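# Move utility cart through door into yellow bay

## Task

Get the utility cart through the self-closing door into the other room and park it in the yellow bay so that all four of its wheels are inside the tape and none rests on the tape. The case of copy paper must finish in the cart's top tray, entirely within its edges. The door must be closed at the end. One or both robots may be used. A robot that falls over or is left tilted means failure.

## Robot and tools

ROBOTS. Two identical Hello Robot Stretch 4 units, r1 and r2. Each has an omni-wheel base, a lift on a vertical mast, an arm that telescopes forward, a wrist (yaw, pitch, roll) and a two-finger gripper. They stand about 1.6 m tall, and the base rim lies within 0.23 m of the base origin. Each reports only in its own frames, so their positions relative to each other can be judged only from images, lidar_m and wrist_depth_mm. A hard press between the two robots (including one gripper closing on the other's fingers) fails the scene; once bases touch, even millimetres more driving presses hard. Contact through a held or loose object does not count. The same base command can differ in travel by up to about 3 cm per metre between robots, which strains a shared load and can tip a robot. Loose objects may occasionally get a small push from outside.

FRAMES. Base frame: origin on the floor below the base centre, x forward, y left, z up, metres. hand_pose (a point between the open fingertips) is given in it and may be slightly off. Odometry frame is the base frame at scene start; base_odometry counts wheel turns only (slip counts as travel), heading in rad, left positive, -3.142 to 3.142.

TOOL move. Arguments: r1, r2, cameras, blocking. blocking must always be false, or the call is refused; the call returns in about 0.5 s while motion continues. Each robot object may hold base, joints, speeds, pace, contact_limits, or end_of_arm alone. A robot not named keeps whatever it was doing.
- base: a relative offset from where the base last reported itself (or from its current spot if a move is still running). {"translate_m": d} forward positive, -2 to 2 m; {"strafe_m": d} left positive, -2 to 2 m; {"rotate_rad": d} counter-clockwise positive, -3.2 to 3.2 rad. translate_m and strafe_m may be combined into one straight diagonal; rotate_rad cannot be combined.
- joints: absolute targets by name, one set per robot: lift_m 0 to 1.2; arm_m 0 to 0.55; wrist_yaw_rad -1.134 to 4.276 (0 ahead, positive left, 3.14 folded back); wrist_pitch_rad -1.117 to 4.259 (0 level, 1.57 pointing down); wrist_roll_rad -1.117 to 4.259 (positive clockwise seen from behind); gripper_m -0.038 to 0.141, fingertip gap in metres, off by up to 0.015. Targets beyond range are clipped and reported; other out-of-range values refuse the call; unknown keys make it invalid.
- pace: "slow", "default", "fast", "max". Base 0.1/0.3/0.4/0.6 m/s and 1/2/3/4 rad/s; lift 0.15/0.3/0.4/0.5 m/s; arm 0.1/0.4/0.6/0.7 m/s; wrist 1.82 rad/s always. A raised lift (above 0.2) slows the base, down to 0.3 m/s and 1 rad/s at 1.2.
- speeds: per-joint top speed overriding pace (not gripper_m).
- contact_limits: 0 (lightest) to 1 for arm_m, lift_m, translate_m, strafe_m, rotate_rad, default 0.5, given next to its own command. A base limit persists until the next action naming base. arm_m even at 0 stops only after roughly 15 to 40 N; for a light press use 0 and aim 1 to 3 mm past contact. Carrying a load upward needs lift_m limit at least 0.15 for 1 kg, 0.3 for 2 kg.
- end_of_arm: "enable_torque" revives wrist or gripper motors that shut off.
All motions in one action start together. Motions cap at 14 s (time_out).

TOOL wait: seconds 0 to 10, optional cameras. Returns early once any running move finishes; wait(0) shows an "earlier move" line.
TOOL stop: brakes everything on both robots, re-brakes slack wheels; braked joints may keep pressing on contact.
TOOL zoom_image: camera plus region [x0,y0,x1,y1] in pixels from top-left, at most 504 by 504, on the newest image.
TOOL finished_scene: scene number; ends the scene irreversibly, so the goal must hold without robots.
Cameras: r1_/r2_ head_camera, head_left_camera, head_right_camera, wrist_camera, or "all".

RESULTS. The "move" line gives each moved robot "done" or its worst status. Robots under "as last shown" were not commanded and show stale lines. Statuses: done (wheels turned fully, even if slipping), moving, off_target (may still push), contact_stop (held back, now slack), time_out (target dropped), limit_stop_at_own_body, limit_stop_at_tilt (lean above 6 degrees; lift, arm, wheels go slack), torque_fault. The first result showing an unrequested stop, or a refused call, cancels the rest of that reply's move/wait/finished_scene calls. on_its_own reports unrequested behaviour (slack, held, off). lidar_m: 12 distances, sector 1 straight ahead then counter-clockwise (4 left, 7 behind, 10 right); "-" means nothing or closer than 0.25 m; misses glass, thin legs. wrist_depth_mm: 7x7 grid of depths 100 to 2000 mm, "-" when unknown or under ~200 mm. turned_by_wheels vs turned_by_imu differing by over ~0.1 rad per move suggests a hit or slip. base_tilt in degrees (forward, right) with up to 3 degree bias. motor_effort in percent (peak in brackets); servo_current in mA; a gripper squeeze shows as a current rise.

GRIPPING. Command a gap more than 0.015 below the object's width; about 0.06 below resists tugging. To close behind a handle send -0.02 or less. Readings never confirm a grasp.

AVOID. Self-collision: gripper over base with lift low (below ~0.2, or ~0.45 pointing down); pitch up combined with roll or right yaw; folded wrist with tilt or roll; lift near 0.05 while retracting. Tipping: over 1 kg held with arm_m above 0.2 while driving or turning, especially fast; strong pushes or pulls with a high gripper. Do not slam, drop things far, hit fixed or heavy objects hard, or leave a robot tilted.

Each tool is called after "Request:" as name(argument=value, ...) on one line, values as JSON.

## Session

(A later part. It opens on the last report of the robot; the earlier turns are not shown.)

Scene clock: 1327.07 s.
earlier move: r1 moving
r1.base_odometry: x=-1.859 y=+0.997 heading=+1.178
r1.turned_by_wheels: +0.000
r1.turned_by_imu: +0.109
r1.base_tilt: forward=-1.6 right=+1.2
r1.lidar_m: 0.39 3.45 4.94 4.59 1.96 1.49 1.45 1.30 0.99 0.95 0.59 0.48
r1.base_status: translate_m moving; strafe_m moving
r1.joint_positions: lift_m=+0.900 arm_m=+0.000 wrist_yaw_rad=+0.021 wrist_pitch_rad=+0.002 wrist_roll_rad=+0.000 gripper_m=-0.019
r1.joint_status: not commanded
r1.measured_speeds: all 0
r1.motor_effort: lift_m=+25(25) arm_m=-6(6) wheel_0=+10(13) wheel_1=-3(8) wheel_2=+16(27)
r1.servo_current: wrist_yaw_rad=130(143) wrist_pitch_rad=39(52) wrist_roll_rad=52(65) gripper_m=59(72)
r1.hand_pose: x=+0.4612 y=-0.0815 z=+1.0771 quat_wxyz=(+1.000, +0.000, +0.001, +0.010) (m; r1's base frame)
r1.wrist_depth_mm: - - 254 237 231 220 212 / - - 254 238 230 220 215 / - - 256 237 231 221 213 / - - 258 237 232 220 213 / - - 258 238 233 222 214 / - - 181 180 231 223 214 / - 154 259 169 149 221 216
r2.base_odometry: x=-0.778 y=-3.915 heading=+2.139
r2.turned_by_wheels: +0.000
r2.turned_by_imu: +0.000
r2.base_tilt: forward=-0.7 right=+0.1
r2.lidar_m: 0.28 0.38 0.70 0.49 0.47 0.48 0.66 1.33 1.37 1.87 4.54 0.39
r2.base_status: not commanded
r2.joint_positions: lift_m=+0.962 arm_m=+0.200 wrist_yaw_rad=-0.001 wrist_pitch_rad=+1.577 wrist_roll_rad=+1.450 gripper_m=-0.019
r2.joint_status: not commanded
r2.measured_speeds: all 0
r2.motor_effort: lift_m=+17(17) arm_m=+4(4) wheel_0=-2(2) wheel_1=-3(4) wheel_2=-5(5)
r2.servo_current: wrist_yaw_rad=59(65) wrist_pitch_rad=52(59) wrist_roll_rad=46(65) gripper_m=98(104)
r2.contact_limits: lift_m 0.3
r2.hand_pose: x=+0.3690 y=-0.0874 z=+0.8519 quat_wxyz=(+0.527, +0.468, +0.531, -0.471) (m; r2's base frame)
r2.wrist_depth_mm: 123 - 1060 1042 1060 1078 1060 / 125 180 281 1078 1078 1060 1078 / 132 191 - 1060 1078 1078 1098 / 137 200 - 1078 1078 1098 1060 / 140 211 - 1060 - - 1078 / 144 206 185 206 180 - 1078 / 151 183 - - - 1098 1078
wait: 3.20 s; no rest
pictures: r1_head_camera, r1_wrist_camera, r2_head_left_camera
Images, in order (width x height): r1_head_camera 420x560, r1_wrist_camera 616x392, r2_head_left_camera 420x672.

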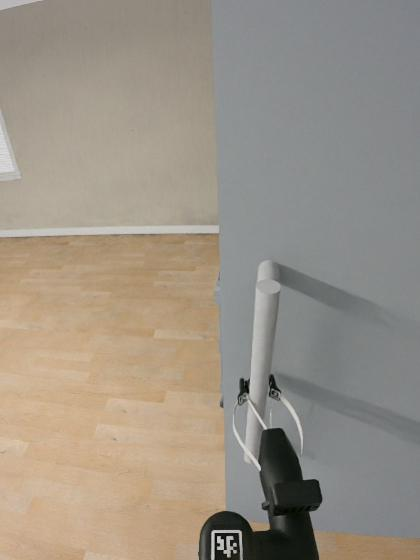

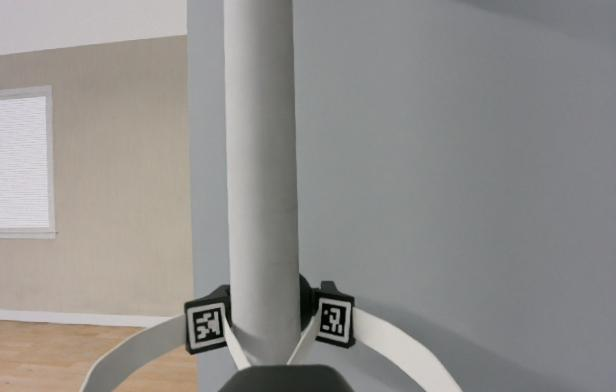

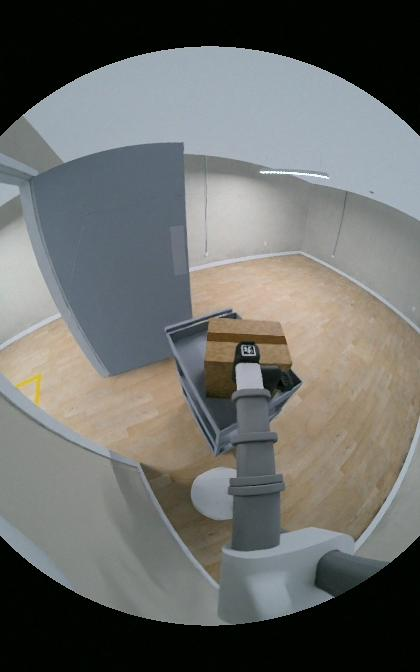

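Request:
move(blocking=false, r1={"base": {"translate_m": -0.2, "strafe_m": -0.06}, "pace": "slow"})

Request:
wait(seconds=2.8, cameras=["r1_wrist_camera", "r1_head_camera", "r2_head_left_camera"])

Scene clock: 1336.03 s.
earlier move: r1 done
move: r1 moving
r1.base_odometry: x=-1.861 y=+0.984 heading=+1.179
r1.turned_by_wheels: +0.002
r1.turned_by_imu: +0.007
r1.base_tilt: forward=-1.5 right=+1.2
r1.lidar_m: 0.38 3.50 4.93 4.44 1.95 1.48 1.44 1.28 0.98 0.93 0.60 0.47
r1.base_status: translate_m moving; strafe_m moving
r1.joint_positions: lift_m=+0.900 arm_m=+0.000 wrist_yaw_rad=+0.021 wrist_pitch_rad=+0.002 wrist_roll_rad=+0.000 gripper_m=-0.019
r1.joint_status: not commanded
r1.measured_speeds: translate_m=-0.050 strafe_m=-0.014 rotate_rad=-0.002 lift_m=+0.000 arm_m=+0.000 wrist_yaw_rad=+0.000 wrist_pitch_rad=+0.000 wrist_roll_rad=+0.000
r1.motor_effort: lift_m=+24(25) arm_m=-6(6) wheel_0=+8(11) wheel_1=-3(7) wheel_2=+17(21)
r1.servo_current: wrist_yaw_rad=124(130) wrist_pitch_rad=33(46) wrist_roll_rad=46(52) gripper_m=65(72)
r1.hand_pose: x=+0.4612 y=-0.0815 z=+1.0771 quat_wxyz=(+1.000, +0.000, +0.001, +0.010) (m; r1's base frame)
r1.wrist_depth_mm: - - 254 237 229 219 212 / - - 255 238 231 220 213 / - - 257 238 232 221 213 / - - 258 239 232 220 213 / - - 258 239 233 222 213 / - - 181 180 232 223 216 / - 154 257 169 149 220 216
r2: as last shown
r2.lidar_m: 0.28 0.41 0.70 0.48 0.46 0.48 0.65 1.34 1.38 1.84 4.53 0.38
r2.motor_effort: lift_m=+17(17) arm_m=+4(4) wheel_0=-2(2) wheel_1=-3(4) wheel_2=-4(5)
r2.servo_current: wrist_yaw_rad=46(52) wrist_pitch_rad=46(52) wrist_roll_rad=52(52) gripper_m=104(104)
r2.contact_limits: lift_m 0.3
r2.wrist_depth_mm: 123 - 1060 1078 1078 1078 1060 / 125 181 281 1060 1078 1060 1078 / 132 192 - 1060 1060 1078 1060 / 137 200 - 1060 1060 1060 1078 / 140 210 - 1060 - - 1078 / 144 206 185 206 180 - 1060 / 151 183 - - - 1078 1098
pictures: none

Scene clock: 1338.83 s.
earlier move: r1 moving
r1.base_odometry: x=-1.880 y=+0.789 heading=+1.180
r1.turned_by_wheels: +0.000
r1.turned_by_imu: +0.163
r1.base_tilt: forward=-1.6 right=+1.2
r1.lidar_m: 0.40 3.88 4.90 2.82 1.59 1.33 1.32 1.07 0.88 0.87 0.58 0.49
r1.base_status: translate_m moving; strafe_m moving
r1.joint_positions: lift_m=+0.900 arm_m=+0.000 wrist_yaw_rad=+0.021 wrist_pitch_rad=+0.002 wrist_roll_rad=+0.000 gripper_m=-0.019
r1.joint_status: not commanded
r1.measured_speeds: translate_m=+0.000 strafe_m=+0.000 rotate_rad=+0.001 lift_m=+0.000 arm_m=+0.000 wrist_yaw_rad=+0.000 wrist_pitch_rad=+0.000 wrist_roll_rad=+0.000
r1.motor_effort: lift_m=+25(25) arm_m=-5(6) wheel_0=+14(15) wheel_1=+0(7) wheel_2=+14(27)
r1.servo_current: wrist_yaw_rad=124(150) wrist_pitch_rad=52(52) wrist_roll_rad=52(72) gripper_m=59(72)
r1.hand_pose: x=+0.4612 y=-0.0812 z=+1.0771 quat_wxyz=(+1.000, +0.000, +0.001, +0.011) (m; r1's base frame)
r1.wrist_depth_mm: - - 268 246 236 224 215 / - - 267 248 237 224 216 / - - 270 246 238 225 215 / - - 271 248 238 225 216 / - - 271 248 240 227 217 / - - 183 183 236 227 219 / - 158 272 178 171 224 219
r2.base_odometry: x=-0.778 y=-3.915 heading=+2.139
r2.turned_by_wheels: +0.000
r2.turned_by_imu: +0.000
r2.base_tilt: forward=-0.7 right=+0.0
r2.lidar_m: 0.28 0.40 0.68 0.48 0.45 0.48 0.66 1.34 1.37 1.86 4.50 0.38
r2.base_status: not commanded
r2.joint_positions: lift_m=+0.962 arm_m=+0.200 wrist_yaw_rad=-0.001 wrist_pitch_rad=+1.577 wrist_roll_rad=+1.450 gripper_m=-0.019
r2.joint_status: not commanded
r2.measured_speeds: all 0
r2.motor_effort: lift_m=+17(17) arm_m=+4(4) wheel_0=-1(2) wheel_1=-3(4) wheel_2=-4(5)
r2.servo_current: wrist_yaw_rad=46(59) wrist_pitch_rad=52(59) wrist_roll_rad=46(59) gripper_m=91(104)
r2.contact_limits: lift_m 0.3
r2.hand_pose: x=+0.3690 y=-0.0874 z=+0.8519 quat_wxyz=(+0.527, +0.468, +0.531, -0.471) (m; r2's base frame)
r2.wrist_depth_mm: 123 - 1060 1042 1078 1060 1060 / 125 181 281 1078 1060 1060 1060 / 132 193 - 1078 1060 1060 1078 / 137 200 - 1060 1060 1060 1042 / 140 211 - 1060 - - 1078 / 144 206 185 205 180 - 1078 / 151 183 - - - 1098 1098
wait: 2.80 s; no rest
pictures: r1_head_camera, r1_wrist_camera, r2_head_left_camera
Images, in order (width x height): r1_head_camera 420x560, r1_wrist_camera 616x392, r2_head_left_camera 420x672.

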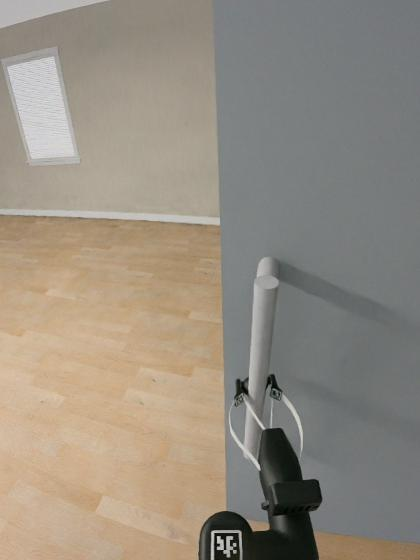

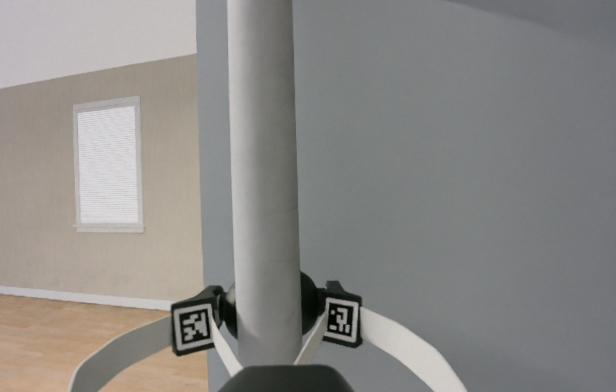

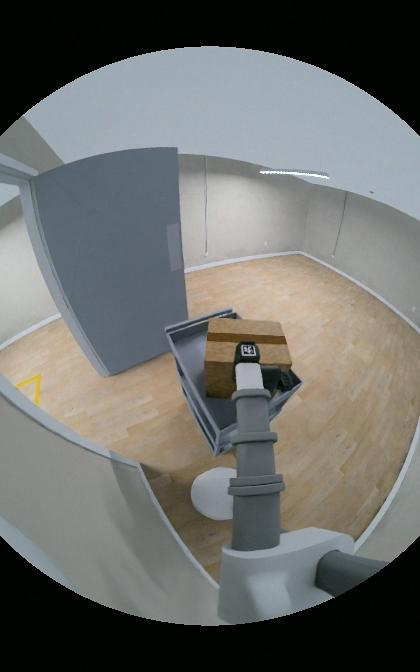

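Request:
move(blocking=false, r1={"base": {"translate_m": -0.14, "strafe_m": -0.04}, "pace": "slow"})

Request:
wait(seconds=2.2, cameras=["r1_wrist_camera", "r1_head_camera", "r2_head_left_camera", "r2_wrist_camera"])

Scene clock: 1345.40 s.
earlier move: r1 done
move: r1 moving
r1.base_odometry: x=-1.882 y=+0.776 heading=+1.182
r1.turned_by_wheels: +0.002
r1.turned_by_imu: +0.011
r1.base_tilt: forward=-1.5 right=+1.2
r1.lidar_m: 0.39 3.89 4.91 2.75 1.53 1.31 1.32 1.04 0.86 0.86 0.58 0.48
r1.base_status: translate_m moving; strafe_m moving
r1.joint_positions: lift_m=+0.900 arm_m=+0.000 wrist_yaw_rad=+0.021 wrist_pitch_rad=+0.002 wrist_roll_rad=+0.000 gripper_m=-0.019
r1.joint_status: not commanded
r1.measured_speeds: translate_m=-0.046 strafe_m=-0.015 rotate_rad=+0.007 lift_m=+0.000 arm_m=+0.000 wrist_yaw_rad=+0.000 wrist_pitch_rad=+0.000 wrist_roll_rad=+0.000
r1.motor_effort: lift_m=+24(25) arm_m=-5(5) wheel_0=+11(11) wheel_1=-6(7) wheel_2=+17(21)
r1.servo_current: wrist_yaw_rad=130(143) wrist_pitch_rad=39(46) wrist_roll_rad=59(59) gripper_m=52(65)
r1.hand_pose: x=+0.4612 y=-0.0812 z=+1.0771 quat_wxyz=(+1.000, +0.000, +0.001, +0.011) (m; r1's base frame)
r1.wrist_depth_mm: - - 267 246 236 224 214 / - - 268 246 237 224 216 / - - 271 245 238 225 216 / - - 271 247 238 227 216 / - - 272 249 239 226 217 / - - 182 183 236 226 218 / - 158 271 178 173 224 218
r2: as last shown
r2.lidar_m: 0.26 0.42 0.67 0.50 0.45 0.49 0.67 1.34 1.39 1.83 4.50 0.40
r2.motor_effort: lift_m=+17(17) arm_m=+4(4) wheel_0=-2(2) wheel_1=-3(4) wheel_2=-4(5)
r2.servo_current: wrist_yaw_rad=46(52) wrist_pitch_rad=46(52) wrist_roll_rad=46(52) gripper_m=98(104)
r2.contact_limits: lift_m 0.3
r2.wrist_depth_mm: 123 - 1060 1060 1060 1060 1060 / 125 180 281 1060 1060 1060 1078 / 132 192 - 1060 1060 1060 1060 / 137 200 - 1060 1078 1078 1060 / 140 210 - 1078 - - 1078 / 145 206 185 205 180 - 1078 / 151 183 - - - 1098 1078
pictures: none

Scene clock: 1347.60 s.
earlier move: r1 done
r1.base_odometry: x=-1.896 y=+0.645 heading=+1.179
r1.turned_by_wheels: -0.002
r1.turned_by_imu: +0.055
r1.base_tilt: forward=-1.6 right=+1.3
r1.lidar_m: 0.79 4.13 4.96 2.31 1.37 1.21 1.21 0.93 0.79 0.78 0.82 0.79
r1.base_status: done
r1.joint_positions: lift_m=+0.900 arm_m=+0.000 wrist_yaw_rad=+0.003 wrist_pitch_rad=+0.002 wrist_roll_rad=+0.000 gripper_m=-0.019
r1.joint_status: not commanded
r1.measured_speeds: all 0
r1.motor_effort: lift_m=+24(25) arm_m=+4(5) wheel_0=-3(12) wheel_1=-3(7) wheel_2=+2(23)
r1.servo_current: wrist_yaw_rad=46(143) wrist_pitch_rad=39(52) wrist_roll_rad=52(72) gripper_m=52(65)
r1.hand_pose: x=+0.4595 y=-0.0866 z=+1.0772 quat_wxyz=(+1.000, +0.000, +0.001, +0.001) (m; r1's base frame)
r1.wrist_depth_mm: - - - - 554 512 466 / - - - - 559 512 462 / - - - - 554 512 469 / - - - - 559 517 473 / - - - - 559 521 469 / - - - 200 179 517 473 / - - 180 179 144 492 469
r2.base_odometry: x=-0.778 y=-3.915 heading=+2.139
r2.turned_by_wheels: +0.000
r2.turned_by_imu: +0.000
r2.base_tilt: forward=-0.7 right=+0.1
r2.lidar_m: 0.28 0.42 0.73 0.50 0.46 0.47 0.67 1.33 1.39 1.84 4.55 0.39
r2.base_status: not commanded
r2.joint_positions: lift_m=+0.962 arm_m=+0.200 wrist_yaw_rad=-0.001 wrist_pitch_rad=+1.577 wrist_roll_rad=+1.450 gripper_m=-0.019
r2.joint_status: not commanded
r2.measured_speeds: all 0
r2.motor_effort: lift_m=+17(17) arm_m=+4(4) wheel_0=-1(2) wheel_1=-3(4) wheel_2=-5(5)
r2.servo_current: wrist_yaw_rad=46(59) wrist_pitch_rad=52(59) wrist_roll_rad=52(59) gripper_m=98(104)
r2.contact_limits: lift_m 0.3
r2.hand_pose: x=+0.3690 y=-0.0874 z=+0.8519 quat_wxyz=(+0.527, +0.468, +0.531, -0.471) (m; r2's base frame)
r2.wrist_depth_mm: 123 - 1060 1042 1060 1060 1078 / 125 180 281 1060 1060 1078 1078 / 132 192 - 1078 1060 1078 1060 / 137 200 - 1078 1078 1060 1078 / 140 211 - 1078 - - 1078 / 145 206 185 205 180 - 1060 / 151 183 - - - 1078 1078
wait: 2.20 s; at rest by 2.17 s
pictures: r1_head_camera, r1_wrist_camera, r2_head_left_camera, r2_wrist_camera
Images, in order (width x height): r1_head_camera 420x560, r1_wrist_camera 616x392, r2_head_left_camera 420x672, r2_wrist_camera 616x392.

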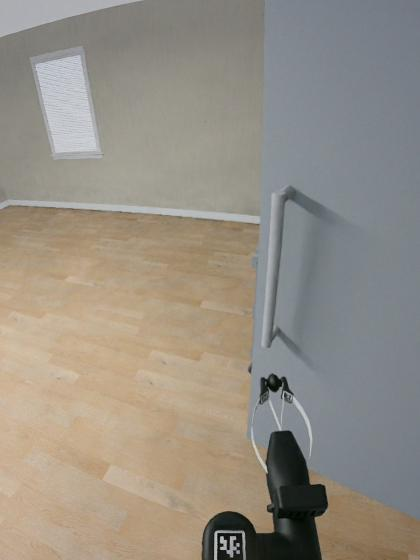

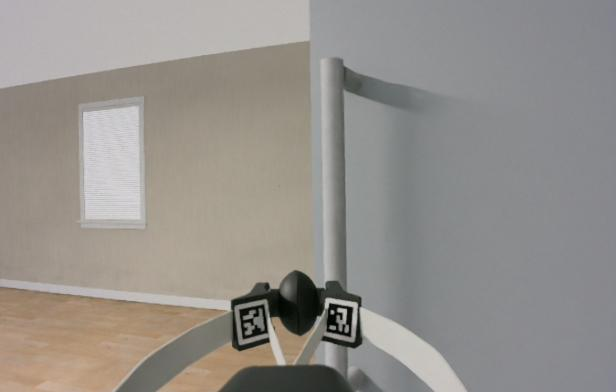

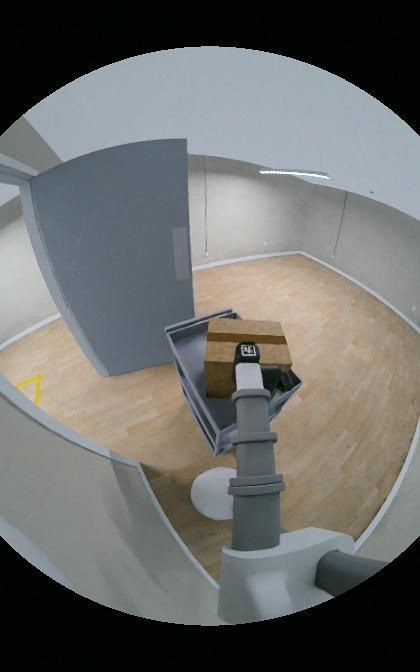

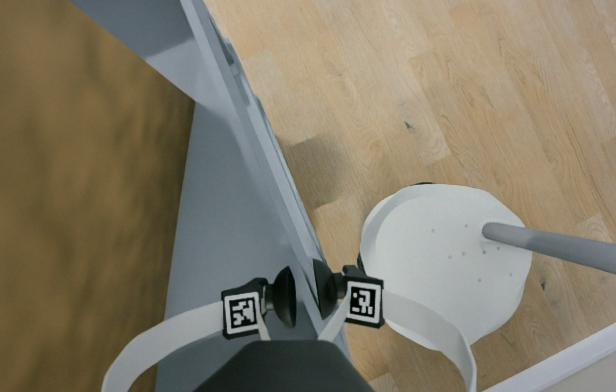

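Request:
move(blocking=false, r1={"joints": {"gripper_m": 0.09}})

Request:
wait(seconds=1.0, cameras=["r1_wrist_camera", "r1_head_camera", "r2_head_left_camera"])

Scene clock: 1362.47 s.
move: r1 moving
r1.base_odometry: x=-1.896 y=+0.645 heading=+1.179
r1.turned_by_wheels: +0.000
r1.turned_by_imu: +0.000
r1.base_tilt: forward=-1.6 right=+1.3
r1.lidar_m: 1.24 4.13 4.96 2.32 1.38 1.22 1.23 0.91 0.80 0.80 0.95 0.99
r1.base_status: not commanded
r1.joint_positions: lift_m=+0.900 arm_m=+0.000 wrist_yaw_rad=+0.003 wrist_pitch_rad=+0.002 wrist_roll_rad=+0.000 gripper_m=+0.005
r1.joint_status: gripper_m moving
r1.measured_speeds: all 0
r1.motor_effort: lift_m=+24(24) arm_m=+4(4) wheel_0=-3(4) wheel_1=-3(3) wheel_2=+2(2)
r1.servo_current: wrist_yaw_rad=46(59) wrist_pitch_rad=46(52) wrist_roll_rad=52(59) gripper_m=52(78)
r1.hand_pose: x=+0.4595 y=-0.0866 z=+1.0772 quat_wxyz=(+1.000, +0.000, +0.001, +0.001) (m; r1's base frame)
r1.wrist_depth_mm: - - - - - - - / - - - - - - - / - - - - - - - / - - - - - - - / - - - - 1366 - - / - - - 203 182 - - / - - 187 184 145 - -
r2: as last shown
r2.lidar_m: 0.26 0.38 0.70 0.50 0.46 0.48 0.66 1.31 1.37 1.85 4.50 0.36
r2.joint_positions: lift_m=+0.962 arm_m=+0.200 wrist_yaw_rad=-0.001 wrist_pitch_rad=+1.586 wrist_roll_rad=+1.450 gripper_m=-0.019
r2.motor_effort: lift_m=+17(17) arm_m=+4(4) wheel_0=-3(4) wheel_1=-4(4) wheel_2=-8(8)
r2.servo_current: wrist_yaw_rad=39(59) wrist_pitch_rad=85(85) wrist_roll_rad=33(59) gripper_m=98(98)
r2.contact_limits: lift_m 0.3
r2.hand_pose: x=+0.3664 y=-0.0874 z=+0.8519 quat_wxyz=(+0.525, +0.466, +0.533, -0.473) (m; r2's base frame)
r2.wrist_depth_mm: 109 145 1060 1078 1060 1098 1098 / 114 163 - 1060 1078 1098 1078 / 122 169 253 1078 1078 1098 1098 / 125 177 - 1060 1078 1098 1098 / 124 186 - 213 - 759 1078 / 119 196 182 198 177 154 1098 / 136 167 - - - 1098 -
pictures: none

Scene clock: 1363.47 s.
earlier move: r1 moving
r1.base_odometry: x=-1.896 y=+0.645 heading=+1.179
r1.turned_by_wheels: +0.000
r1.turned_by_imu: +0.000
r1.base_tilt: forward=-1.6 right=+1.2
r1.lidar_m: 1.27 4.13 4.97 2.35 1.41 1.20 1.22 0.92 0.80 0.80 0.93 0.98
r1.base_status: not commanded
r1.joint_positions: lift_m=+0.900 arm_m=+0.000 wrist_yaw_rad=+0.003 wrist_pitch_rad=+0.002 wrist_roll_rad=+0.000 gripper_m=+0.089
r1.joint_status: gripper_m moving
r1.measured_speeds: all 0
r1.motor_effort: lift_m=+24(24) arm_m=+4(4) wheel_0=-3(4) wheel_1=-3(3) wheel_2=+1(2)
r1.servo_current: wrist_yaw_rad=39(72) wrist_pitch_rad=46(52) wrist_roll_rad=46(59) gripper_m=59(85)
r1.hand_pose: x=+0.4595 y=-0.0866 z=+1.0772 quat_wxyz=(+1.000, +0.000, +0.001, +0.001) (m; r1's base frame)
r1.wrist_depth_mm: - - - - - - - / - - - - - - - / - - - - - - - / - - - - - - - / - - - - 1336 - - / - - 212 - 190 - - / - - - 145 - - -
r2.base_odometry: x=-0.778 y=-3.915 heading=+2.139
r2.turned_by_wheels: +0.000
r2.turned_by_imu: +0.000
r2.base_tilt: forward=-0.7 right=+0.1
r2.lidar_m: 0.25 0.38 0.71 0.51 0.46 0.48 0.65 1.34 1.36 1.83 4.51 0.34
r2.base_status: not commanded
r2.joint_positions: lift_m=+0.962 arm_m=+0.200 wrist_yaw_rad=-0.001 wrist_pitch_rad=+1.586 wrist_roll_rad=+1.450 gripper_m=-0.019
r2.joint_status: not commanded
r2.measured_speeds: all 0
r2.motor_effort: lift_m=+17(17) arm_m=+4(4) wheel_0=-3(4) wheel_1=-3(4) wheel_2=-8(8)
r2.servo_current: wrist_yaw_rad=46(59) wrist_pitch_rad=85(91) wrist_roll_rad=52(65) gripper_m=98(98)
r2.contact_limits: lift_m 0.3
r2.hand_pose: x=+0.3664 y=-0.0874 z=+0.8519 quat_wxyz=(+0.525, +0.466, +0.533, -0.473) (m; r2's base frame)
r2.wrist_depth_mm: 109 145 1060 1042 1078 1098 1098 / 113 163 - 1078 1098 1078 1118 / 121 170 252 1078 1060 1078 1098 / 125 178 - 1078 1098 1098 1078 / 124 186 - 213 - 750 1118 / 119 196 182 198 178 154 1098 / 137 167 - - - 1098 -
wait: 1.00 s; no rest
pictures: r1_head_camera, r1_wrist_camera, r2_head_left_camera
Images, in order (width x height): r1_head_camera 420x560, r1_wrist_camera 616x392, r2_head_left_camera 420x672.

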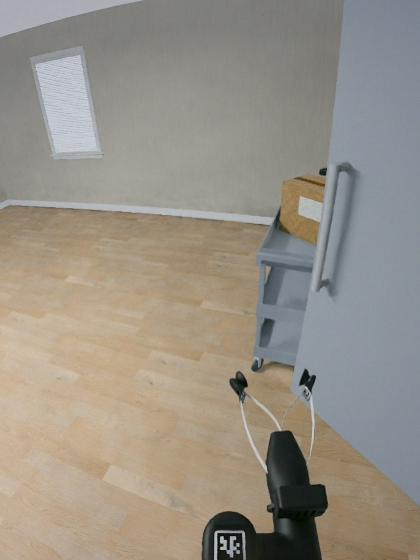

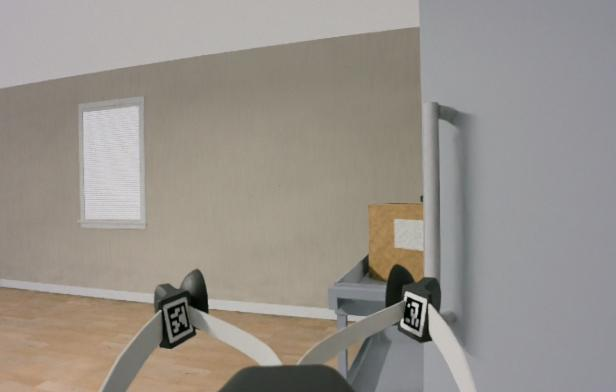

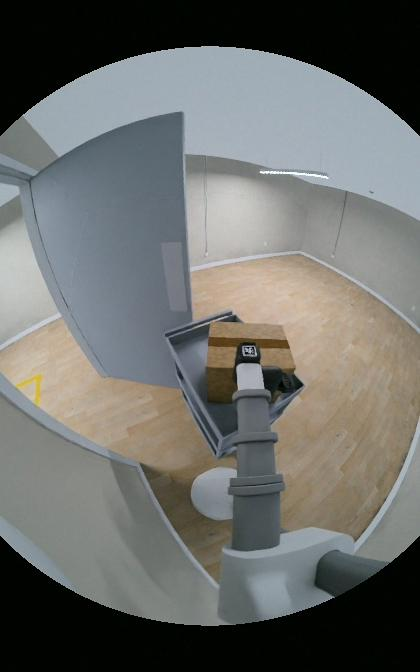

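Request:
move(blocking=false, r1={"base": {"rotate_rad": -0.47}})

Request:
wait(seconds=1.5, cameras=["r1_wrist_camera", "r1_head_camera"])

Scene clock: 1369.27 s.
earlier move: r1 done
move: r1 moving
r1.base_odometry: x=-1.896 y=+0.645 heading=+0.940
r1.turned_by_wheels: -0.239
r1.turned_by_imu: -0.240
r1.base_tilt: forward=-1.6 right=+1.3
r1.lidar_m: 1.08 3.73 5.09 3.90 1.65 1.25 1.22 1.11 0.82 0.78 0.85 0.96
r1.base_status: rotate_rad moving
r1.joint_positions: lift_m=+0.900 arm_m=+0.000 wrist_yaw_rad=+0.003 wrist_pitch_rad=+0.002 wrist_roll_rad=+0.000 gripper_m=+0.090
r1.joint_status: all done
r1.measured_speeds: translate_m=-0.002 strafe_m=+0.000 rotate_rad=-0.925 lift_m=+0.000 arm_m=+0.000 wrist_yaw_rad=+0.000 wrist_pitch_rad=+0.000 wrist_roll_rad=+0.000
r1.motor_effort: lift_m=+24(24) arm_m=+4(4) wheel_0=+7(10) wheel_1=+5(8) wheel_2=+7(8)
r1.servo_current: wrist_yaw_rad=52(59) wrist_pitch_rad=46(46) wrist_roll_rad=52(65) gripper_m=46(46)
r1.hand_pose: x=+0.4595 y=-0.0866 z=+1.0772 quat_wxyz=(+1.000, +0.000, +0.001, +0.001) (m; r1's base frame)
r1.wrist_depth_mm: - - - - - - - / - - - - - - - / - - - - - - - / - - - - - - - / - - - 1430 - - - / - - 197 931 190 - - / - - - 138 - - -
r2: as last shown
r2.lidar_m: 0.25 0.40 0.75 0.49 0.47 0.48 0.65 1.33 1.37 1.86 4.51 0.36
r2.motor_effort: lift_m=+17(17) arm_m=+4(4) wheel_0=-3(3) wheel_1=-3(3) wheel_2=-8(8)
r2.servo_current: wrist_yaw_rad=46(52) wrist_pitch_rad=85(91) wrist_roll_rad=46(52) gripper_m=104(104)
r2.contact_limits: lift_m 0.3
r2.wrist_depth_mm: 109 145 1042 1060 1098 1078 1098 / 113 163 - 1078 1078 1078 1098 / 122 170 255 1078 1078 1078 1098 / 125 177 - 1078 1060 1098 1118 / 124 186 - 213 - 750 1098 / 118 196 183 197 178 154 1098 / 136 167 - - - 1098 -
pictures: none

Scene clock: 1370.07 s.
earlier move: r1 done
r1.base_odometry: x=-1.897 y=+0.645 heading=+0.710
r1.turned_by_wheels: -0.230
r1.turned_by_imu: -0.232
r1.base_tilt: forward=-1.6 right=+1.3
r1.lidar_m: 0.99 1.26 4.34 4.99 2.15 1.35 1.21 1.25 0.90 0.79 0.81 0.95
r1.base_status: done
r1.joint_positions: lift_m=+0.900 arm_m=+0.000 wrist_yaw_rad=+0.002 wrist_pitch_rad=+0.002 wrist_roll_rad=+0.000 gripper_m=+0.090
r1.joint_status: all done
r1.measured_speeds: all 0
r1.motor_effort: lift_m=+24(24) arm_m=+4(4) wheel_0=+3(10) wheel_1=+2(8) wheel_2=+0(8)
r1.servo_current: wrist_yaw_rad=59(59) wrist_pitch_rad=39(52) wrist_roll_rad=65(65) gripper_m=39(46)
r1.hand_pose: x=+0.4595 y=-0.0867 z=+1.0772 quat_wxyz=(+1.000, +0.000, +0.001, +0.001) (m; r1's base frame)
r1.wrist_depth_mm: - - - - - - - / - - - - - - - / - - - - - - - / - - - - - - - / - - - - - - - / - 216 194 - 190 - - / - 173 188 138 - - -
r2.base_odometry: x=-0.778 y=-3.915 heading=+2.139
r2.turned_by_wheels: +0.000
r2.turned_by_imu: +0.000
r2.base_tilt: forward=-0.7 right=+0.1
r2.lidar_m: 0.25 0.36 0.69 0.49 0.46 0.49 0.65 1.31 1.40 1.84 4.51 0.37
r2.base_status: not commanded
r2.joint_positions: lift_m=+0.962 arm_m=+0.200 wrist_yaw_rad=-0.001 wrist_pitch_rad=+1.586 wrist_roll_rad=+1.450 gripper_m=-0.019
r2.joint_status: not commanded
r2.measured_speeds: all 0
r2.motor_effort: lift_m=+17(17) arm_m=+4(4) wheel_0=-3(3) wheel_1=-3(4) wheel_2=-8(8)
r2.servo_current: wrist_yaw_rad=46(59) wrist_pitch_rad=85(91) wrist_roll_rad=46(52) gripper_m=98(104)
r2.contact_limits: lift_m 0.3
r2.hand_pose: x=+0.3664 y=-0.0874 z=+0.8519 quat_wxyz=(+0.525, +0.466, +0.533, -0.473) (m; r2's base frame)
r2.wrist_depth_mm: 109 146 1042 1060 1078 1078 1098 / 113 163 - 1060 1098 1078 1098 / 122 169 253 1060 1098 1060 1118 / 125 177 - 1060 1060 1098 1078 / 123 186 - 213 - 750 1078 / 119 196 183 198 177 154 1098 / 137 167 - - - 1098 -
wait: 0.80 of 1.5 s (r1 has come to rest)
pictures: r1_head_camera, r1_wrist_camera
Images, in order (width x height): r1_head_camera 420x560, r1_wrist_camera 616x392.

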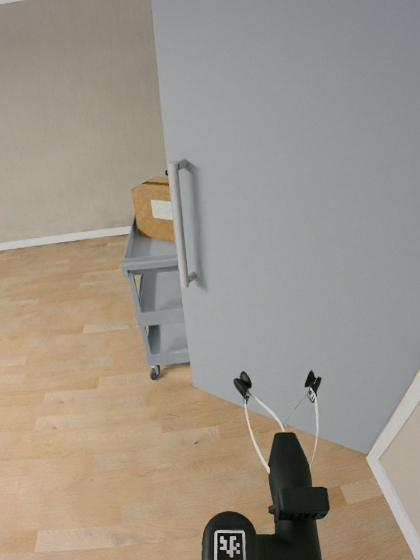

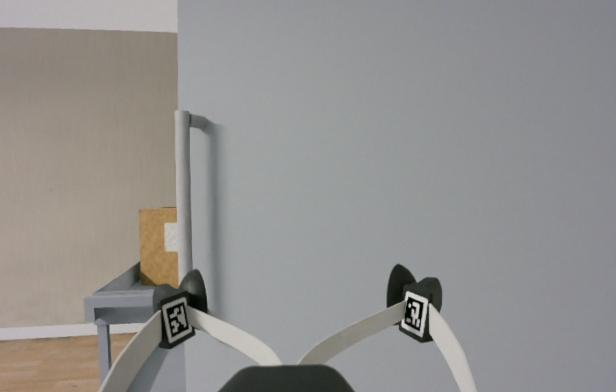

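Request:
move(blocking=false, r1={"base": {"translate_m": 0.33, "strafe_m": 0.25}, "joints": {"gripper_m": 0.08}})

Request:
wait(seconds=2.3, cameras=["r1_wrist_camera"])

Scene clock: 1378.37 s.
move: r1 moving
r1.base_odometry: x=-1.889 y=+0.678 heading=+0.709
r1.turned_by_wheels: +0.000
r1.turned_by_imu: +0.000
r1.base_tilt: forward=-1.6 right=+1.3
r1.lidar_m: 1.00 1.23 4.28 4.96 2.22 1.39 1.23 1.25 0.91 0.78 0.81 0.95
r1.base_status: translate_m moving; strafe_m moving
r1.joint_positions: lift_m=+0.900 arm_m=+0.000 wrist_yaw_rad=+0.002 wrist_pitch_rad=+0.002 wrist_roll_rad=+0.000 gripper_m=+0.080
r1.joint_status: gripper_m moving
r1.measured_speeds: translate_m=+0.106 strafe_m=+0.079 rotate_rad=-0.003 lift_m=+0.000 arm_m=+0.000 wrist_yaw_rad=+0.000 wrist_pitch_rad=+0.000 wrist_roll_rad=+0.000
r1.motor_effort: lift_m=+24(24) arm_m=+4(4) wheel_0=-4(6) wheel_1=+8(11) wheel_2=-7(7)
r1.servo_current: wrist_yaw_rad=46(72) wrist_pitch_rad=46(52) wrist_roll_rad=59(65) gripper_m=59(85)
r1.hand_pose: x=+0.4595 y=-0.0867 z=+1.0772 quat_wxyz=(+1.000, +0.000, +0.001, +0.001) (m; r1's base frame)
r1.wrist_depth_mm: - - - - - - - / - - - - - - - / - - 854 - - - - / - - 866 - - - - / - - 842 - - - - / - 1205 196 - 187 - - / - 166 - 137 - - -
r2: as last shown
r2.lidar_m: 0.25 0.40 0.68 0.49 0.46 0.46 0.63 1.33 1.38 1.83 4.50 0.36
r2.servo_current: wrist_yaw_rad=39(52) wrist_pitch_rad=85(85) wrist_roll_rad=46(65) gripper_m=91(104)
r2.contact_limits: lift_m 0.3
r2.wrist_depth_mm: 109 145 1042 1078 1060 1098 1098 / 114 163 - 1078 1078 1098 1118 / 121 169 253 1060 1078 1098 1098 / 125 177 - 1078 1078 1098 1098 / 124 186 - 212 - 750 1118 / 119 196 183 197 177 154 1098 / 136 167 - - - 1098 -
pictures: none

Scene clock: 1380.63 s.
earlier move: r1 done
r1.base_odometry: x=-1.809 y=+1.049 heading=+0.710
r1.turned_by_wheels: +0.000
r1.turned_by_imu: +0.002
r1.base_tilt: forward=-1.6 right=+1.3
r1.lidar_m: 0.76 3.15 3.87 4.78 2.76 1.76 1.59 1.60 1.12 0.98 0.85 0.76
r1.base_status: done
r1.joint_positions: lift_m=+0.900 arm_m=+0.000 wrist_yaw_rad=+0.002 wrist_pitch_rad=+0.002 wrist_roll_rad=+0.000 gripper_m=+0.080
r1.joint_status: all done
r1.measured_speeds: all 0
r1.motor_effort: lift_m=+24(24) arm_m=+4(4) wheel_0=-2(7) wheel_1=+1(11) wheel_2=-1(9)
r1.servo_current: wrist_yaw_rad=39(72) wrist_pitch_rad=46(52) wrist_roll_rad=65(65) gripper_m=46(85)
r1.hand_pose: x=+0.4595 y=-0.0867 z=+1.0772 quat_wxyz=(+1.000, +0.000, +0.001, +0.001) (m; r1's base frame)
r1.wrist_depth_mm: - - - - 554 512 466 / - - - 603 564 508 469 / - - - - 549 517 473 / - - - 976 554 517 473 / - - 1078 976 559 517 473 / - - 211 654 187 512 473 / - - - 143 554 504 477
r2.base_odometry: x=-0.778 y=-3.915 heading=+2.139
r2.turned_by_wheels: +0.000
r2.turned_by_imu: +0.000
r2.base_tilt: forward=-0.7 right=+0.1
r2.lidar_m: 0.25 0.38 0.71 0.50 0.45 0.47 0.65 1.34 1.37 1.80 4.51 0.34
r2.base_status: not commanded
r2.joint_positions: lift_m=+0.962 arm_m=+0.200 wrist_yaw_rad=-0.001 wrist_pitch_rad=+1.586 wrist_roll_rad=+1.450 gripper_m=-0.019
r2.joint_status: not commanded
r2.measured_speeds: all 0
r2.motor_effort: lift_m=+17(17) arm_m=+4(4) wheel_0=-3(4) wheel_1=-3(4) wheel_2=-8(8)
r2.servo_current: wrist_yaw_rad=46(59) wrist_pitch_rad=85(91) wrist_roll_rad=52(65) gripper_m=98(104)
r2.contact_limits: lift_m 0.3
r2.hand_pose: x=+0.3664 y=-0.0874 z=+0.8519 quat_wxyz=(+0.525, +0.466, +0.533, -0.473) (m; r2's base frame)
r2.wrist_depth_mm: 109 146 1060 1078 1078 1078 1098 / 114 163 - 1060 1078 1078 1118 / 121 169 254 1098 1098 1078 1098 / 125 178 - 1078 1078 1098 1098 / 124 185 - 213 - 750 1078 / 119 196 183 197 178 154 1098 / 137 167 - - - 1098 -
wait: 2.27 of 2.3 s (r1 has come to rest)
pictures: r1_wrist_camera
Images, in order (width x height): r1_wrist_camera 616x392.

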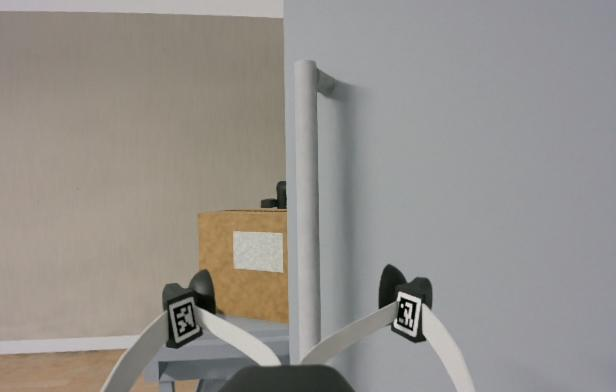

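Request:
move(blocking=false, r1={"base": {"translate_m": 0.25, "strafe_m": -0.008}})

Request:
wait(seconds=1.6)

Request:
move(blocking=false, r1={"base": {"translate_m": 0.115}, "pace": "slow", "contact_limits": {"translate_m": 0.2}})

Request:
wait(seconds=1.8, cameras=["r1_wrist_camera"])

Scene clock: 1414.63 s.
move: r1 moving
r1.base_odometry: x=-1.785 y=+1.069 heading=+0.710
r1.turned_by_wheels: +0.000
r1.turned_by_imu: +0.000
r1.base_tilt: forward=-1.6 right=+1.3
r1.lidar_m: 0.74 3.13 3.84 4.79 2.82 1.80 1.62 1.60 1.09 0.98 0.82 0.76
r1.base_status: translate_m moving; strafe_m moving
r1.joint_positions: lift_m=+0.900 arm_m=+0.000 wrist_yaw_rad=+0.002 wrist_pitch_rad=+0.002 wrist_roll_rad=+0.000 gripper_m=+0.080
r1.joint_status: not commanded
r1.measured_speeds: translate_m=+0.121 strafe_m=-0.003 rotate_rad=-0.004 lift_m=+0.000 arm_m=+0.000 wrist_yaw_rad=+0.000 wrist_pitch_rad=+0.000 wrist_roll_rad=+0.000
r1.motor_effort: lift_m=+24(24) arm_m=+4(4) wheel_0=+8(9) wheel_1=+3(7) wheel_2=-9(10)
r1.servo_current: wrist_yaw_rad=59(59) wrist_pitch_rad=46(46) wrist_roll_rad=59(59) gripper_m=52(52)
r1.hand_pose: x=+0.4595 y=-0.0867 z=+1.0772 quat_wxyz=(+1.000, +0.000, +0.001, +0.001) (m; r1's base frame)
r1.wrist_depth_mm: - - - - 535 488 449 / - - - 521 544 488 455 / - - - 521 539 492 449 / - - - 535 544 492 452 / - - 1025 946 539 496 455 / - - 211 621 189 484 455 / - - 185 137 539 480 459
r2: as last shown
r2.lidar_m: 0.25 0.39 0.71 0.51 0.46 0.48 0.64 1.34 1.40 1.86 4.52 0.31
r2.motor_effort: lift_m=+17(17) arm_m=+4(4) wheel_0=-3(3) wheel_1=-3(3) wheel_2=-8(8)
r2.servo_current: wrist_yaw_rad=46(52) wrist_pitch_rad=85(91) wrist_roll_rad=33(52) gripper_m=98(98)
r2.contact_limits: lift_m 0.3
r2.wrist_depth_mm: 109 145 1042 1042 1098 1078 1078 / 113 164 - 1060 1098 1098 1098 / 121 170 253 1060 1098 1078 1098 / 125 177 - 1078 1060 1098 1098 / 124 186 - 213 - 741 1118 / 119 196 183 197 177 154 1078 / 137 167 - - - 1098 -
pictures: none

Scene clock: 1416.23 s.
earlier move: r1 moving
r1.base_odometry: x=-1.614 y=+1.206 heading=+0.710
r1.turned_by_wheels: +0.000
r1.turned_by_imu: +0.000
r1.base_tilt: forward=-1.6 right=+1.3
r1.lidar_m: 0.53 0.64 3.57 4.83 3.19 2.02 1.83 1.68 1.04 0.89 0.60 0.57
r1.base_status: translate_m moving; strafe_m moving
r1.joint_positions: lift_m=+0.900 arm_m=+0.000 wrist_yaw_rad=+0.002 wrist_pitch_rad=+0.002 wrist_roll_rad=+0.000 gripper_m=+0.080
r1.joint_status: not commanded
r1.measured_speeds: all 0
r1.motor_effort: lift_m=+24(24) arm_m=+4(4) wheel_0=+3(9) wheel_1=+1(7) wheel_2=+0(10)
r1.servo_current: wrist_yaw_rad=52(72) wrist_pitch_rad=46(46) wrist_roll_rad=72(72) gripper_m=46(52)
r1.hand_pose: x=+0.4595 y=-0.0867 z=+1.0772 quat_wxyz=(+1.000, +0.000, +0.001, +0.001) (m; r1's base frame)
r1.wrist_depth_mm: - - - 355 340 309 286 / - - - 362 342 307 287 / - - - 366 342 309 290 / - - - 366 345 310 286 / - - 778 366 345 312 286 / - - 211 366 195 307 290 / - 591 661 143 340 298 289
r2.base_odometry: x=-0.778 y=-3.915 heading=+2.139
r2.turned_by_wheels: +0.000
r2.turned_by_imu: +0.000
r2.base_tilt: forward=-0.7 right=+0.1
r2.lidar_m: 0.25 0.40 0.71 0.49 0.45 0.49 0.63 1.33 1.38 1.85 4.50 0.35
r2.base_status: not commanded
r2.joint_positions: lift_m=+0.962 arm_m=+0.200 wrist_yaw_rad=-0.001 wrist_pitch_rad=+1.586 wrist_roll_rad=+1.450 gripper_m=-0.019
r2.joint_status: not commanded
r2.measured_speeds: all 0
r2.motor_effort: lift_m=+17(17) arm_m=+4(4) wheel_0=-3(3) wheel_1=-3(4) wheel_2=-8(9)
r2.servo_current: wrist_yaw_rad=52(59) wrist_pitch_rad=85(91) wrist_roll_rad=33(59) gripper_m=98(104)
r2.contact_limits: lift_m 0.3
r2.hand_pose: x=+0.3664 y=-0.0874 z=+0.8519 quat_wxyz=(+0.525, +0.466, +0.533, -0.473) (m; r2's base frame)
r2.wrist_depth_mm: 109 146 1060 1042 1078 1098 1098 / 113 164 - 1078 1098 1078 1098 / 122 170 254 1042 1060 1078 1098 / 125 177 - 1078 1098 1098 1118 / 124 186 - 213 - 750 1098 / 119 196 183 196 177 154 1118 / 136 167 - - - 1098 -
wait: 1.60 s; no rest
pictures: none

Scene clock: 1416.73 s.
earlier move: r1 done
move: r1 moving
r1.base_odometry: x=-1.605 y=+1.214 heading=+0.710
r1.turned_by_wheels: +0.000
r1.turned_by_imu: +0.000
r1.base_tilt: forward=-1.6 right=+1.3
r1.lidar_m: 0.49 0.65 3.56 4.82 3.21 2.05 1.85 1.68 1.04 0.87 0.60 0.53
r1.base_status: translate_m moving
r1.joint_positions: lift_m=+0.900 arm_m=+0.000 wrist_yaw_rad=+0.002 wrist_pitch_rad=+0.002 wrist_roll_rad=+0.000 gripper_m=+0.080
r1.joint_status: not commanded
r1.measured_speeds: translate_m=+0.047 strafe_m=+0.000 rotate_rad=+0.000 lift_m=+0.000 arm_m=+0.000 wrist_yaw_rad=+0.000 wrist_pitch_rad=+0.000 wrist_roll_rad=+0.000
r1.motor_effort: lift_m=+24(24) arm_m=+4(4) wheel_0=+5(6) wheel_1=+2(7) wheel_2=-6(7)
r1.servo_current: wrist_yaw_rad=52(59) wrist_pitch_rad=46(46) wrist_roll_rad=46(59) gripper_m=39(52)
r1.contact_limits: translate_m 0.2
r1.hand_pose: x=+0.4595 y=-0.0867 z=+1.0772 quat_wxyz=(+1.000, +0.000, +0.001, +0.001) (m; r1's base frame)
r1.wrist_depth_mm: - - - 297 330 300 278 / - - - 301 332 300 278 / - - - 353 330 300 279 / - - - 355 336 303 282 / - - 768 355 334 303 282 / - - 211 357 196 304 279 / - 597 668 143 334 291 286
r2: as last shown
r2.lidar_m: 0.27 0.36 0.69 0.49 0.46 0.49 0.65 1.35 1.39 1.85 4.52 0.36
r2.motor_effort: lift_m=+17(17) arm_m=+4(4) wheel_0=-3(3) wheel_1=-3(3) wheel_2=-8(8)
r2.servo_current: wrist_yaw_rad=52(59) wrist_pitch_rad=85(91) wrist_roll_rad=26(52) gripper_m=98(104)
r2.contact_limits: lift_m 0.3
r2.wrist_depth_mm: 109 146 1060 1060 1098 1078 1098 / 113 163 - 1042 1078 1060 1098 / 121 170 254 1060 1098 1078 1118 / 124 177 - 1078 1060 1118 1098 / 124 186 - 213 - 750 1118 / 119 195 183 198 177 154 1118 / 136 167 - - - 1098 -
pictures: none

Scene clock: 1418.53 s.
earlier move: r1 moving
r1.base_odometry: x=-1.527 y=+1.281 heading=+0.710
r1.turned_by_wheels: +0.000
r1.turned_by_imu: +0.000
r1.base_tilt: forward=-1.6 right=+1.3
r1.lidar_m: 0.39 0.55 3.44 4.82 3.37 2.17 1.94 1.65 1.05 0.72 0.50 0.45
r1.base_status: translate_m moving
r1.joint_positions: lift_m=+0.900 arm_m=+0.000 wrist_yaw_rad=+0.002 wrist_pitch_rad=+0.002 wrist_roll_rad=+0.000 gripper_m=+0.080
r1.joint_status: not commanded
r1.measured_speeds: all 0
r1.motor_effort: lift_m=+24(24) arm_m=+4(4) wheel_0=+4(7) wheel_1=+3(7) wheel_2=-2(7)
r1.servo_current: wrist_yaw_rad=46(65) wrist_pitch_rad=39(52) wrist_roll_rad=72(72) gripper_m=46(52)
r1.contact_limits: translate_m 0.2
r1.hand_pose: x=+0.4595 y=-0.0867 z=+1.0772 quat_wxyz=(+1.000, +0.000, +0.001, +0.001) (m; r1's base frame)
r1.wrist_depth_mm: - - - 194 238 216 202 / - - - 192 241 216 202 / - - - 193 241 218 203 / - - - 193 242 217 204 / - - 654 193 242 219 205 / - - 196 192 196 220 205 / - 621 654 143 240 213 206
r2.base_odometry: x=-0.778 y=-3.915 heading=+2.139
r2.turned_by_wheels: +0.000
r2.turned_by_imu: +0.000
r2.base_tilt: forward=-0.7 right=+0.1
r2.lidar_m: 0.25 0.36 0.72 0.49 0.43 0.49 0.64 1.32 1.36 1.86 4.52 0.35
r2.base_status: not commanded
r2.joint_positions: lift_m=+0.962 arm_m=+0.200 wrist_yaw_rad=-0.001 wrist_pitch_rad=+1.586 wrist_roll_rad=+1.450 gripper_m=-0.019
r2.joint_status: not commanded
r2.measured_speeds: all 0
r2.motor_effort: lift_m=+17(17) arm_m=+4(4) wheel_0=-3(3) wheel_1=-3(4) wheel_2=-8(8)
r2.servo_current: wrist_yaw_rad=39(59) wrist_pitch_rad=85(98) wrist_roll_rad=46(59) gripper_m=98(104)
r2.contact_limits: lift_m 0.3
r2.hand_pose: x=+0.3664 y=-0.0874 z=+0.8519 quat_wxyz=(+0.525, +0.466, +0.533, -0.473) (m; r2's base frame)
r2.wrist_depth_mm: 109 146 1042 1060 1060 1078 1118 / 113 164 - 1060 1078 1098 1118 / 121 169 253 1060 1060 1098 1118 / 125 177 - 1060 1060 1098 1098 / 123 187 - 213 - 741 1098 / 119 196 183 197 178 154 1098 / 136 167 - - - 1078 -
wait: 1.80 s; no rest
pictures: r1_wrist_camera
Images, in order (width x height): r1_wrist_camera 616x392.

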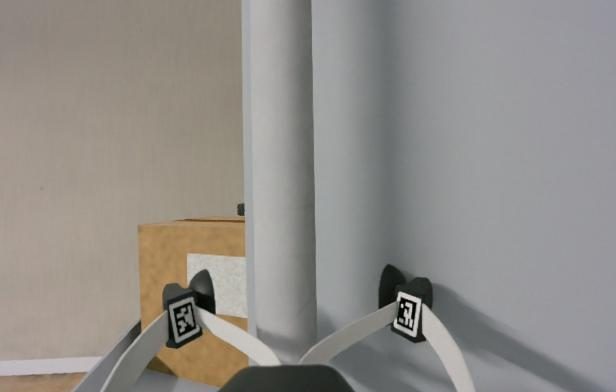

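Request:
move(blocking=false, r1={"base": {"translate_m": 0.026, "strafe_m": 0.007}, "pace": "slow", "contact_limits": {"translate_m": 0.2}})

Request:
wait(seconds=0.7)

Request:
move(blocking=false, r1={"joints": {"gripper_m": -0.03}})

Request:
wait(seconds=1.8, cameras=["r1_wrist_camera"])

Scene clock: 1425.33 s.
earlier move: r1 done
move: r1 moving
r1.base_odometry: x=-1.520 y=+1.292 heading=+0.710
r1.turned_by_wheels: +0.000
r1.turned_by_imu: +0.000
r1.base_tilt: forward=-1.6 right=+1.3
r1.lidar_m: 0.41 0.54 3.40 4.84 3.41 2.15 1.95 1.65 1.03 0.68 0.51 0.46
r1.base_status: translate_m moving; strafe_m moving
r1.joint_positions: lift_m=+0.900 arm_m=+0.000 wrist_yaw_rad=+0.000 wrist_pitch_rad=+0.002 wrist_roll_rad=+0.000 gripper_m=+0.080
r1.joint_status: not commanded
r1.measured_speeds: translate_m=+0.047 strafe_m=+0.014 rotate_rad=-0.004 lift_m=+0.000 arm_m=+0.000 wrist_yaw_rad=-0.021 wrist_pitch_rad=+0.000 wrist_roll_rad=+0.000
r1.motor_effort: lift_m=+24(24) arm_m=+4(4) wheel_0=+7(7) wheel_1=+6(8) wheel_2=-7(8)
r1.servo_current: wrist_yaw_rad=39(65) wrist_pitch_rad=39(46) wrist_roll_rad=39(65) gripper_m=39(46)
r1.contact_limits: translate_m 0.2
r1.hand_pose: x=+0.4592 y=-0.0874 z=+1.0772 quat_wxyz=(+1.000, +0.000, +0.001, +0.000) (m; r1's base frame)
r1.wrist_depth_mm: - - - 189 234 213 200 / - - - 189 234 216 200 / - - - 188 235 214 201 / - - 854 249 236 215 202 / - 699 634 250 234 216 202 / - 699 188 250 189 215 202 / - 640 634 149 236 211 202
r2: as last shown
r2.lidar_m: 0.25 0.38 0.71 0.51 0.45 0.48 0.66 1.31 1.40 1.85 4.51 0.32
r2.servo_current: wrist_yaw_rad=33(52) wrist_pitch_rad=85(91) wrist_roll_rad=46(52) gripper_m=98(104)
r2.contact_limits: lift_m 0.3
r2.wrist_depth_mm: 113 - 1060 1060 1060 1078 1098 / 112 162 - 1078 1060 1078 1078 / 116 168 249 1078 1078 1098 1118 / 123 174 - 1078 1060 1078 1118 / 120 184 - 213 - 788 1098 / 130 194 182 196 178 155 1098 / 135 155 - - - 1078 -
pictures: none

Scene clock: 1426.03 s.
earlier move: r1 moving
r1.base_odometry: x=-1.512 y=+1.303 heading=+0.710
r1.turned_by_wheels: +0.000
r1.turned_by_imu: +0.000
r1.base_tilt: forward=-1.6 right=+1.3
r1.lidar_m: 0.40 0.53 3.41 4.84 3.43 2.19 1.97 1.64 1.01 0.68 0.49 0.46
r1.base_status: translate_m moving; strafe_m moving
r1.joint_positions: lift_m=+0.900 arm_m=+0.000 wrist_yaw_rad=-0.002 wrist_pitch_rad=+0.002 wrist_roll_rad=+0.000 gripper_m=+0.080
r1.joint_status: not commanded
r1.measured_speeds: all 0
r1.motor_effort: lift_m=+24(24) arm_m=+4(4) wheel_0=+4(8) wheel_1=+3(8) wheel_2=-6(11)
r1.servo_current: wrist_yaw_rad=33(65) wrist_pitch_rad=39(52) wrist_roll_rad=39(65) gripper_m=39(46)
r1.contact_limits: translate_m 0.2
r1.hand_pose: x=+0.4591 y=-0.0880 z=+1.0772 quat_wxyz=(+1.000, +0.000, +0.001, -0.001) (m; r1's base frame)
r1.wrist_depth_mm: - - - 183 237 217 203 / - - - 184 239 218 204 / - - - 186 240 217 204 / - - - 185 240 218 205 / - 691 627 186 242 220 205 / - 699 212 187 199 220 205 / - 647 640 147 238 214 206
r2.base_odometry: x=-0.778 y=-3.915 heading=+2.139
r2.turned_by_wheels: +0.000
r2.turned_by_imu: -0.016
r2.base_tilt: forward=-0.7 right=+0.1
r2.lidar_m: 0.25 0.34 1.35 0.50 0.47 0.49 0.63 1.34 1.37 1.79 4.28 0.32
r2.base_status: not commanded
r2.joint_positions: lift_m=+0.962 arm_m=+0.200 wrist_yaw_rad=-0.002 wrist_pitch_rad=+1.589 wrist_roll_rad=+1.449 gripper_m=-0.019
r2.joint_status: not commanded
r2.measured_speeds: all 0
r2.motor_effort: lift_m=+17(17) arm_m=+4(4) wheel_0=-3(3) wheel_1=-2(4) wheel_2=-10(10)
r2.servo_current: wrist_yaw_rad=46(52) wrist_pitch_rad=111(111) wrist_roll_rad=46(59) gripper_m=98(104)
r2.contact_limits: lift_m 0.3
r2.hand_pose: x=+0.3654 y=-0.0874 z=+0.8520 quat_wxyz=(+0.524, +0.465, +0.534, -0.474) (m; r2's base frame)
r2.wrist_depth_mm: - 127 1060 1078 1060 1098 1118 / 107 148 - 1042 1098 1078 1118 / - 154 233 1042 1098 1098 1118 / 106 161 271 1060 1078 1098 1098 / 107 177 - 212 - 759 1118 / 116 184 168 189 178 1118 1118 / 117 145 - - - 1098 -
wait: 0.70 s; no rest
pictures: none

Scene clock: 1426.53 s.
earlier move: r1 done
move: r1 moving
r1.base_odometry: x=-1.512 y=+1.303 heading=+0.710
r1.turned_by_wheels: +0.000
r1.turned_by_imu: +0.000
r1.base_tilt: forward=-1.6 right=+1.3
r1.lidar_m: 0.40 0.54 3.42 4.85 3.39 2.18 1.97 1.64 1.03 0.70 0.50 0.45
r1.base_status: done
r1.joint_positions: lift_m=+0.900 arm_m=+0.000 wrist_yaw_rad=-0.002 wrist_pitch_rad=+0.002 wrist_roll_rad=+0.000 gripper_m=+0.062
r1.joint_status: gripper_m moving
r1.measured_speeds: translate_m=+0.003 strafe_m=+0.000 rotate_rad=+0.006 lift_m=+0.000 arm_m=+0.000 wrist_yaw_rad=+0.010 wrist_pitch_rad=+0.000 wrist_roll_rad=+0.000
r1.motor_effort: lift_m=+24(24) arm_m=+4(4) wheel_0=+5(6) wheel_1=+2(4) wheel_2=-4(8)
r1.servo_current: wrist_yaw_rad=46(59) wrist_pitch_rad=33(52) wrist_roll_rad=52(52) gripper_m=98(98)
r1.contact_limits: translate_m 0.2
r1.hand_pose: x=+0.4591 y=-0.0880 z=+1.0772 quat_wxyz=(+1.000, +0.000, +0.001, -0.001) (m; r1's base frame)
r1.wrist_depth_mm: - - - 178 237 213 198 / - - - 178 237 218 200 / - - - 179 239 216 200 / - - - 180 240 215 201 / - - 647 180 240 217 201 / - - 195 181 197 217 202 / - 661 640 144 238 211 202
r2: as last shown
r2.turned_by_imu: +0.000
r2.base_tilt: forward=-0.8 right=+0.1
r2.lidar_m: 0.25 0.33 1.35 0.51 0.46 0.49 0.67 1.34 1.38 1.81 4.32 0.33
r2.motor_effort: lift_m=+17(17) arm_m=+4(4) wheel_0=-3(3) wheel_1=-2(3) wheel_2=-10(10)
r2.servo_current: wrist_yaw_rad=59(59) wrist_pitch_rad=98(111) wrist_roll_rad=59(65) gripper_m=91(104)
r2.contact_limits: lift_m 0.3
r2.wrist_depth_mm: - - 1042 1060 1078 1078 1098 / 107 149 - 1060 1078 1118 1118 / 116 156 256 1060 1098 1078 1138 / 107 163 270 1078 1078 1118 1098 / 108 167 - 212 - 759 1098 / 117 186 168 189 178 153 1078 / - 146 - - - 1098 -
pictures: none

Scene clock: 1427.83 s.
earlier move: r1 done
r1.base_odometry: x=-1.512 y=+1.303 heading=+0.710
r1.turned_by_wheels: +0.000
r1.turned_by_imu: +0.000
r1.base_tilt: forward=-1.6 right=+1.3
r1.lidar_m: 0.37 0.50 3.41 4.84 3.40 2.17 1.97 1.67 1.04 0.70 0.47 0.43
r1.base_status: done
r1.joint_positions: lift_m=+0.900 arm_m=+0.000 wrist_yaw_rad=-0.002 wrist_pitch_rad=+0.002 wrist_roll_rad=+0.000 gripper_m=-0.029
r1.joint_status: all done
r1.measured_speeds: all 0
r1.motor_effort: lift_m=+24(24) arm_m=-4(4) wheel_0=+2(6) wheel_1=+1(4) wheel_2=+0(8)
r1.servo_current: wrist_yaw_rad=65(65) wrist_pitch_rad=46(52) wrist_roll_rad=46(59) gripper_m=65(130)
r1.contact_limits: translate_m 0.2
r1.hand_pose: x=+0.4591 y=-0.0880 z=+1.0772 quat_wxyz=(+1.000, +0.000, +0.001, -0.001) (m; r1's base frame)
r1.wrist_depth_mm: - - - 163 220 202 186 / - - - 163 220 199 186 / - - - 167 224 201 187 / - - - 165 224 202 187 / - - 621 166 224 202 189 / - - 603 164 214 202 189 / - 615 270 163 218 196 189
r2.base_odometry: x=-0.778 y=-3.915 heading=+2.139
r2.turned_by_wheels: +0.000
r2.turned_by_imu: +0.000
r2.base_tilt: forward=-0.7 right=+0.1
r2.lidar_m: 0.25 0.34 1.37 0.51 0.47 0.48 0.66 1.34 1.37 1.85 4.28 0.34
r2.base_status: not commanded
r2.joint_positions: lift_m=+0.962 arm_m=+0.200 wrist_yaw_rad=-0.002 wrist_pitch_rad=+1.589 wrist_roll_rad=+1.449 gripper_m=-0.019
r2.joint_status: not commanded
r2.measured_speeds: all 0
r2.motor_effort: lift_m=+17(17) arm_m=+4(4) wheel_0=-3(4) wheel_1=-2(3) wheel_2=-10(10)
r2.servo_current: wrist_yaw_rad=52(59) wrist_pitch_rad=104(111) wrist_roll_rad=46(65) gripper_m=104(104)
r2.contact_limits: lift_m 0.3
r2.hand_pose: x=+0.3654 y=-0.0874 z=+0.8520 quat_wxyz=(+0.524, +0.465, +0.534, -0.474) (m; r2's base frame)
r2.wrist_depth_mm: 115 - 1060 1060 1060 1078 1098 / 114 155 - 1078 1078 1078 1098 / 122 172 253 1060 1078 1098 1098 / 125 176 - 1060 1078 1098 1118 / 121 184 - 213 - 741 668 / 124 191 182 198 179 1098 1098 / 134 153 - - - 1118 -
wait: 1.30 of 1.8 s (r1 has come to rest)
pictures: r1_wrist_camera
Images, in order (width x height): r1_wrist_camera 616x392.

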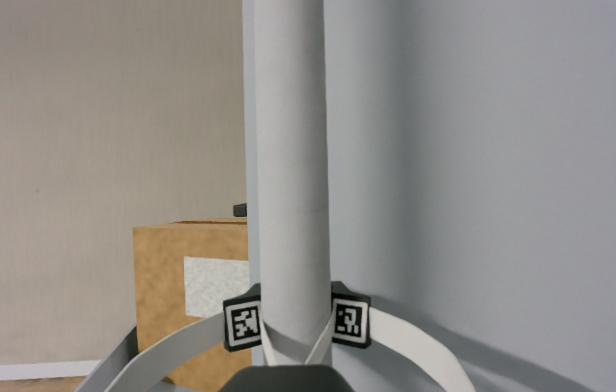

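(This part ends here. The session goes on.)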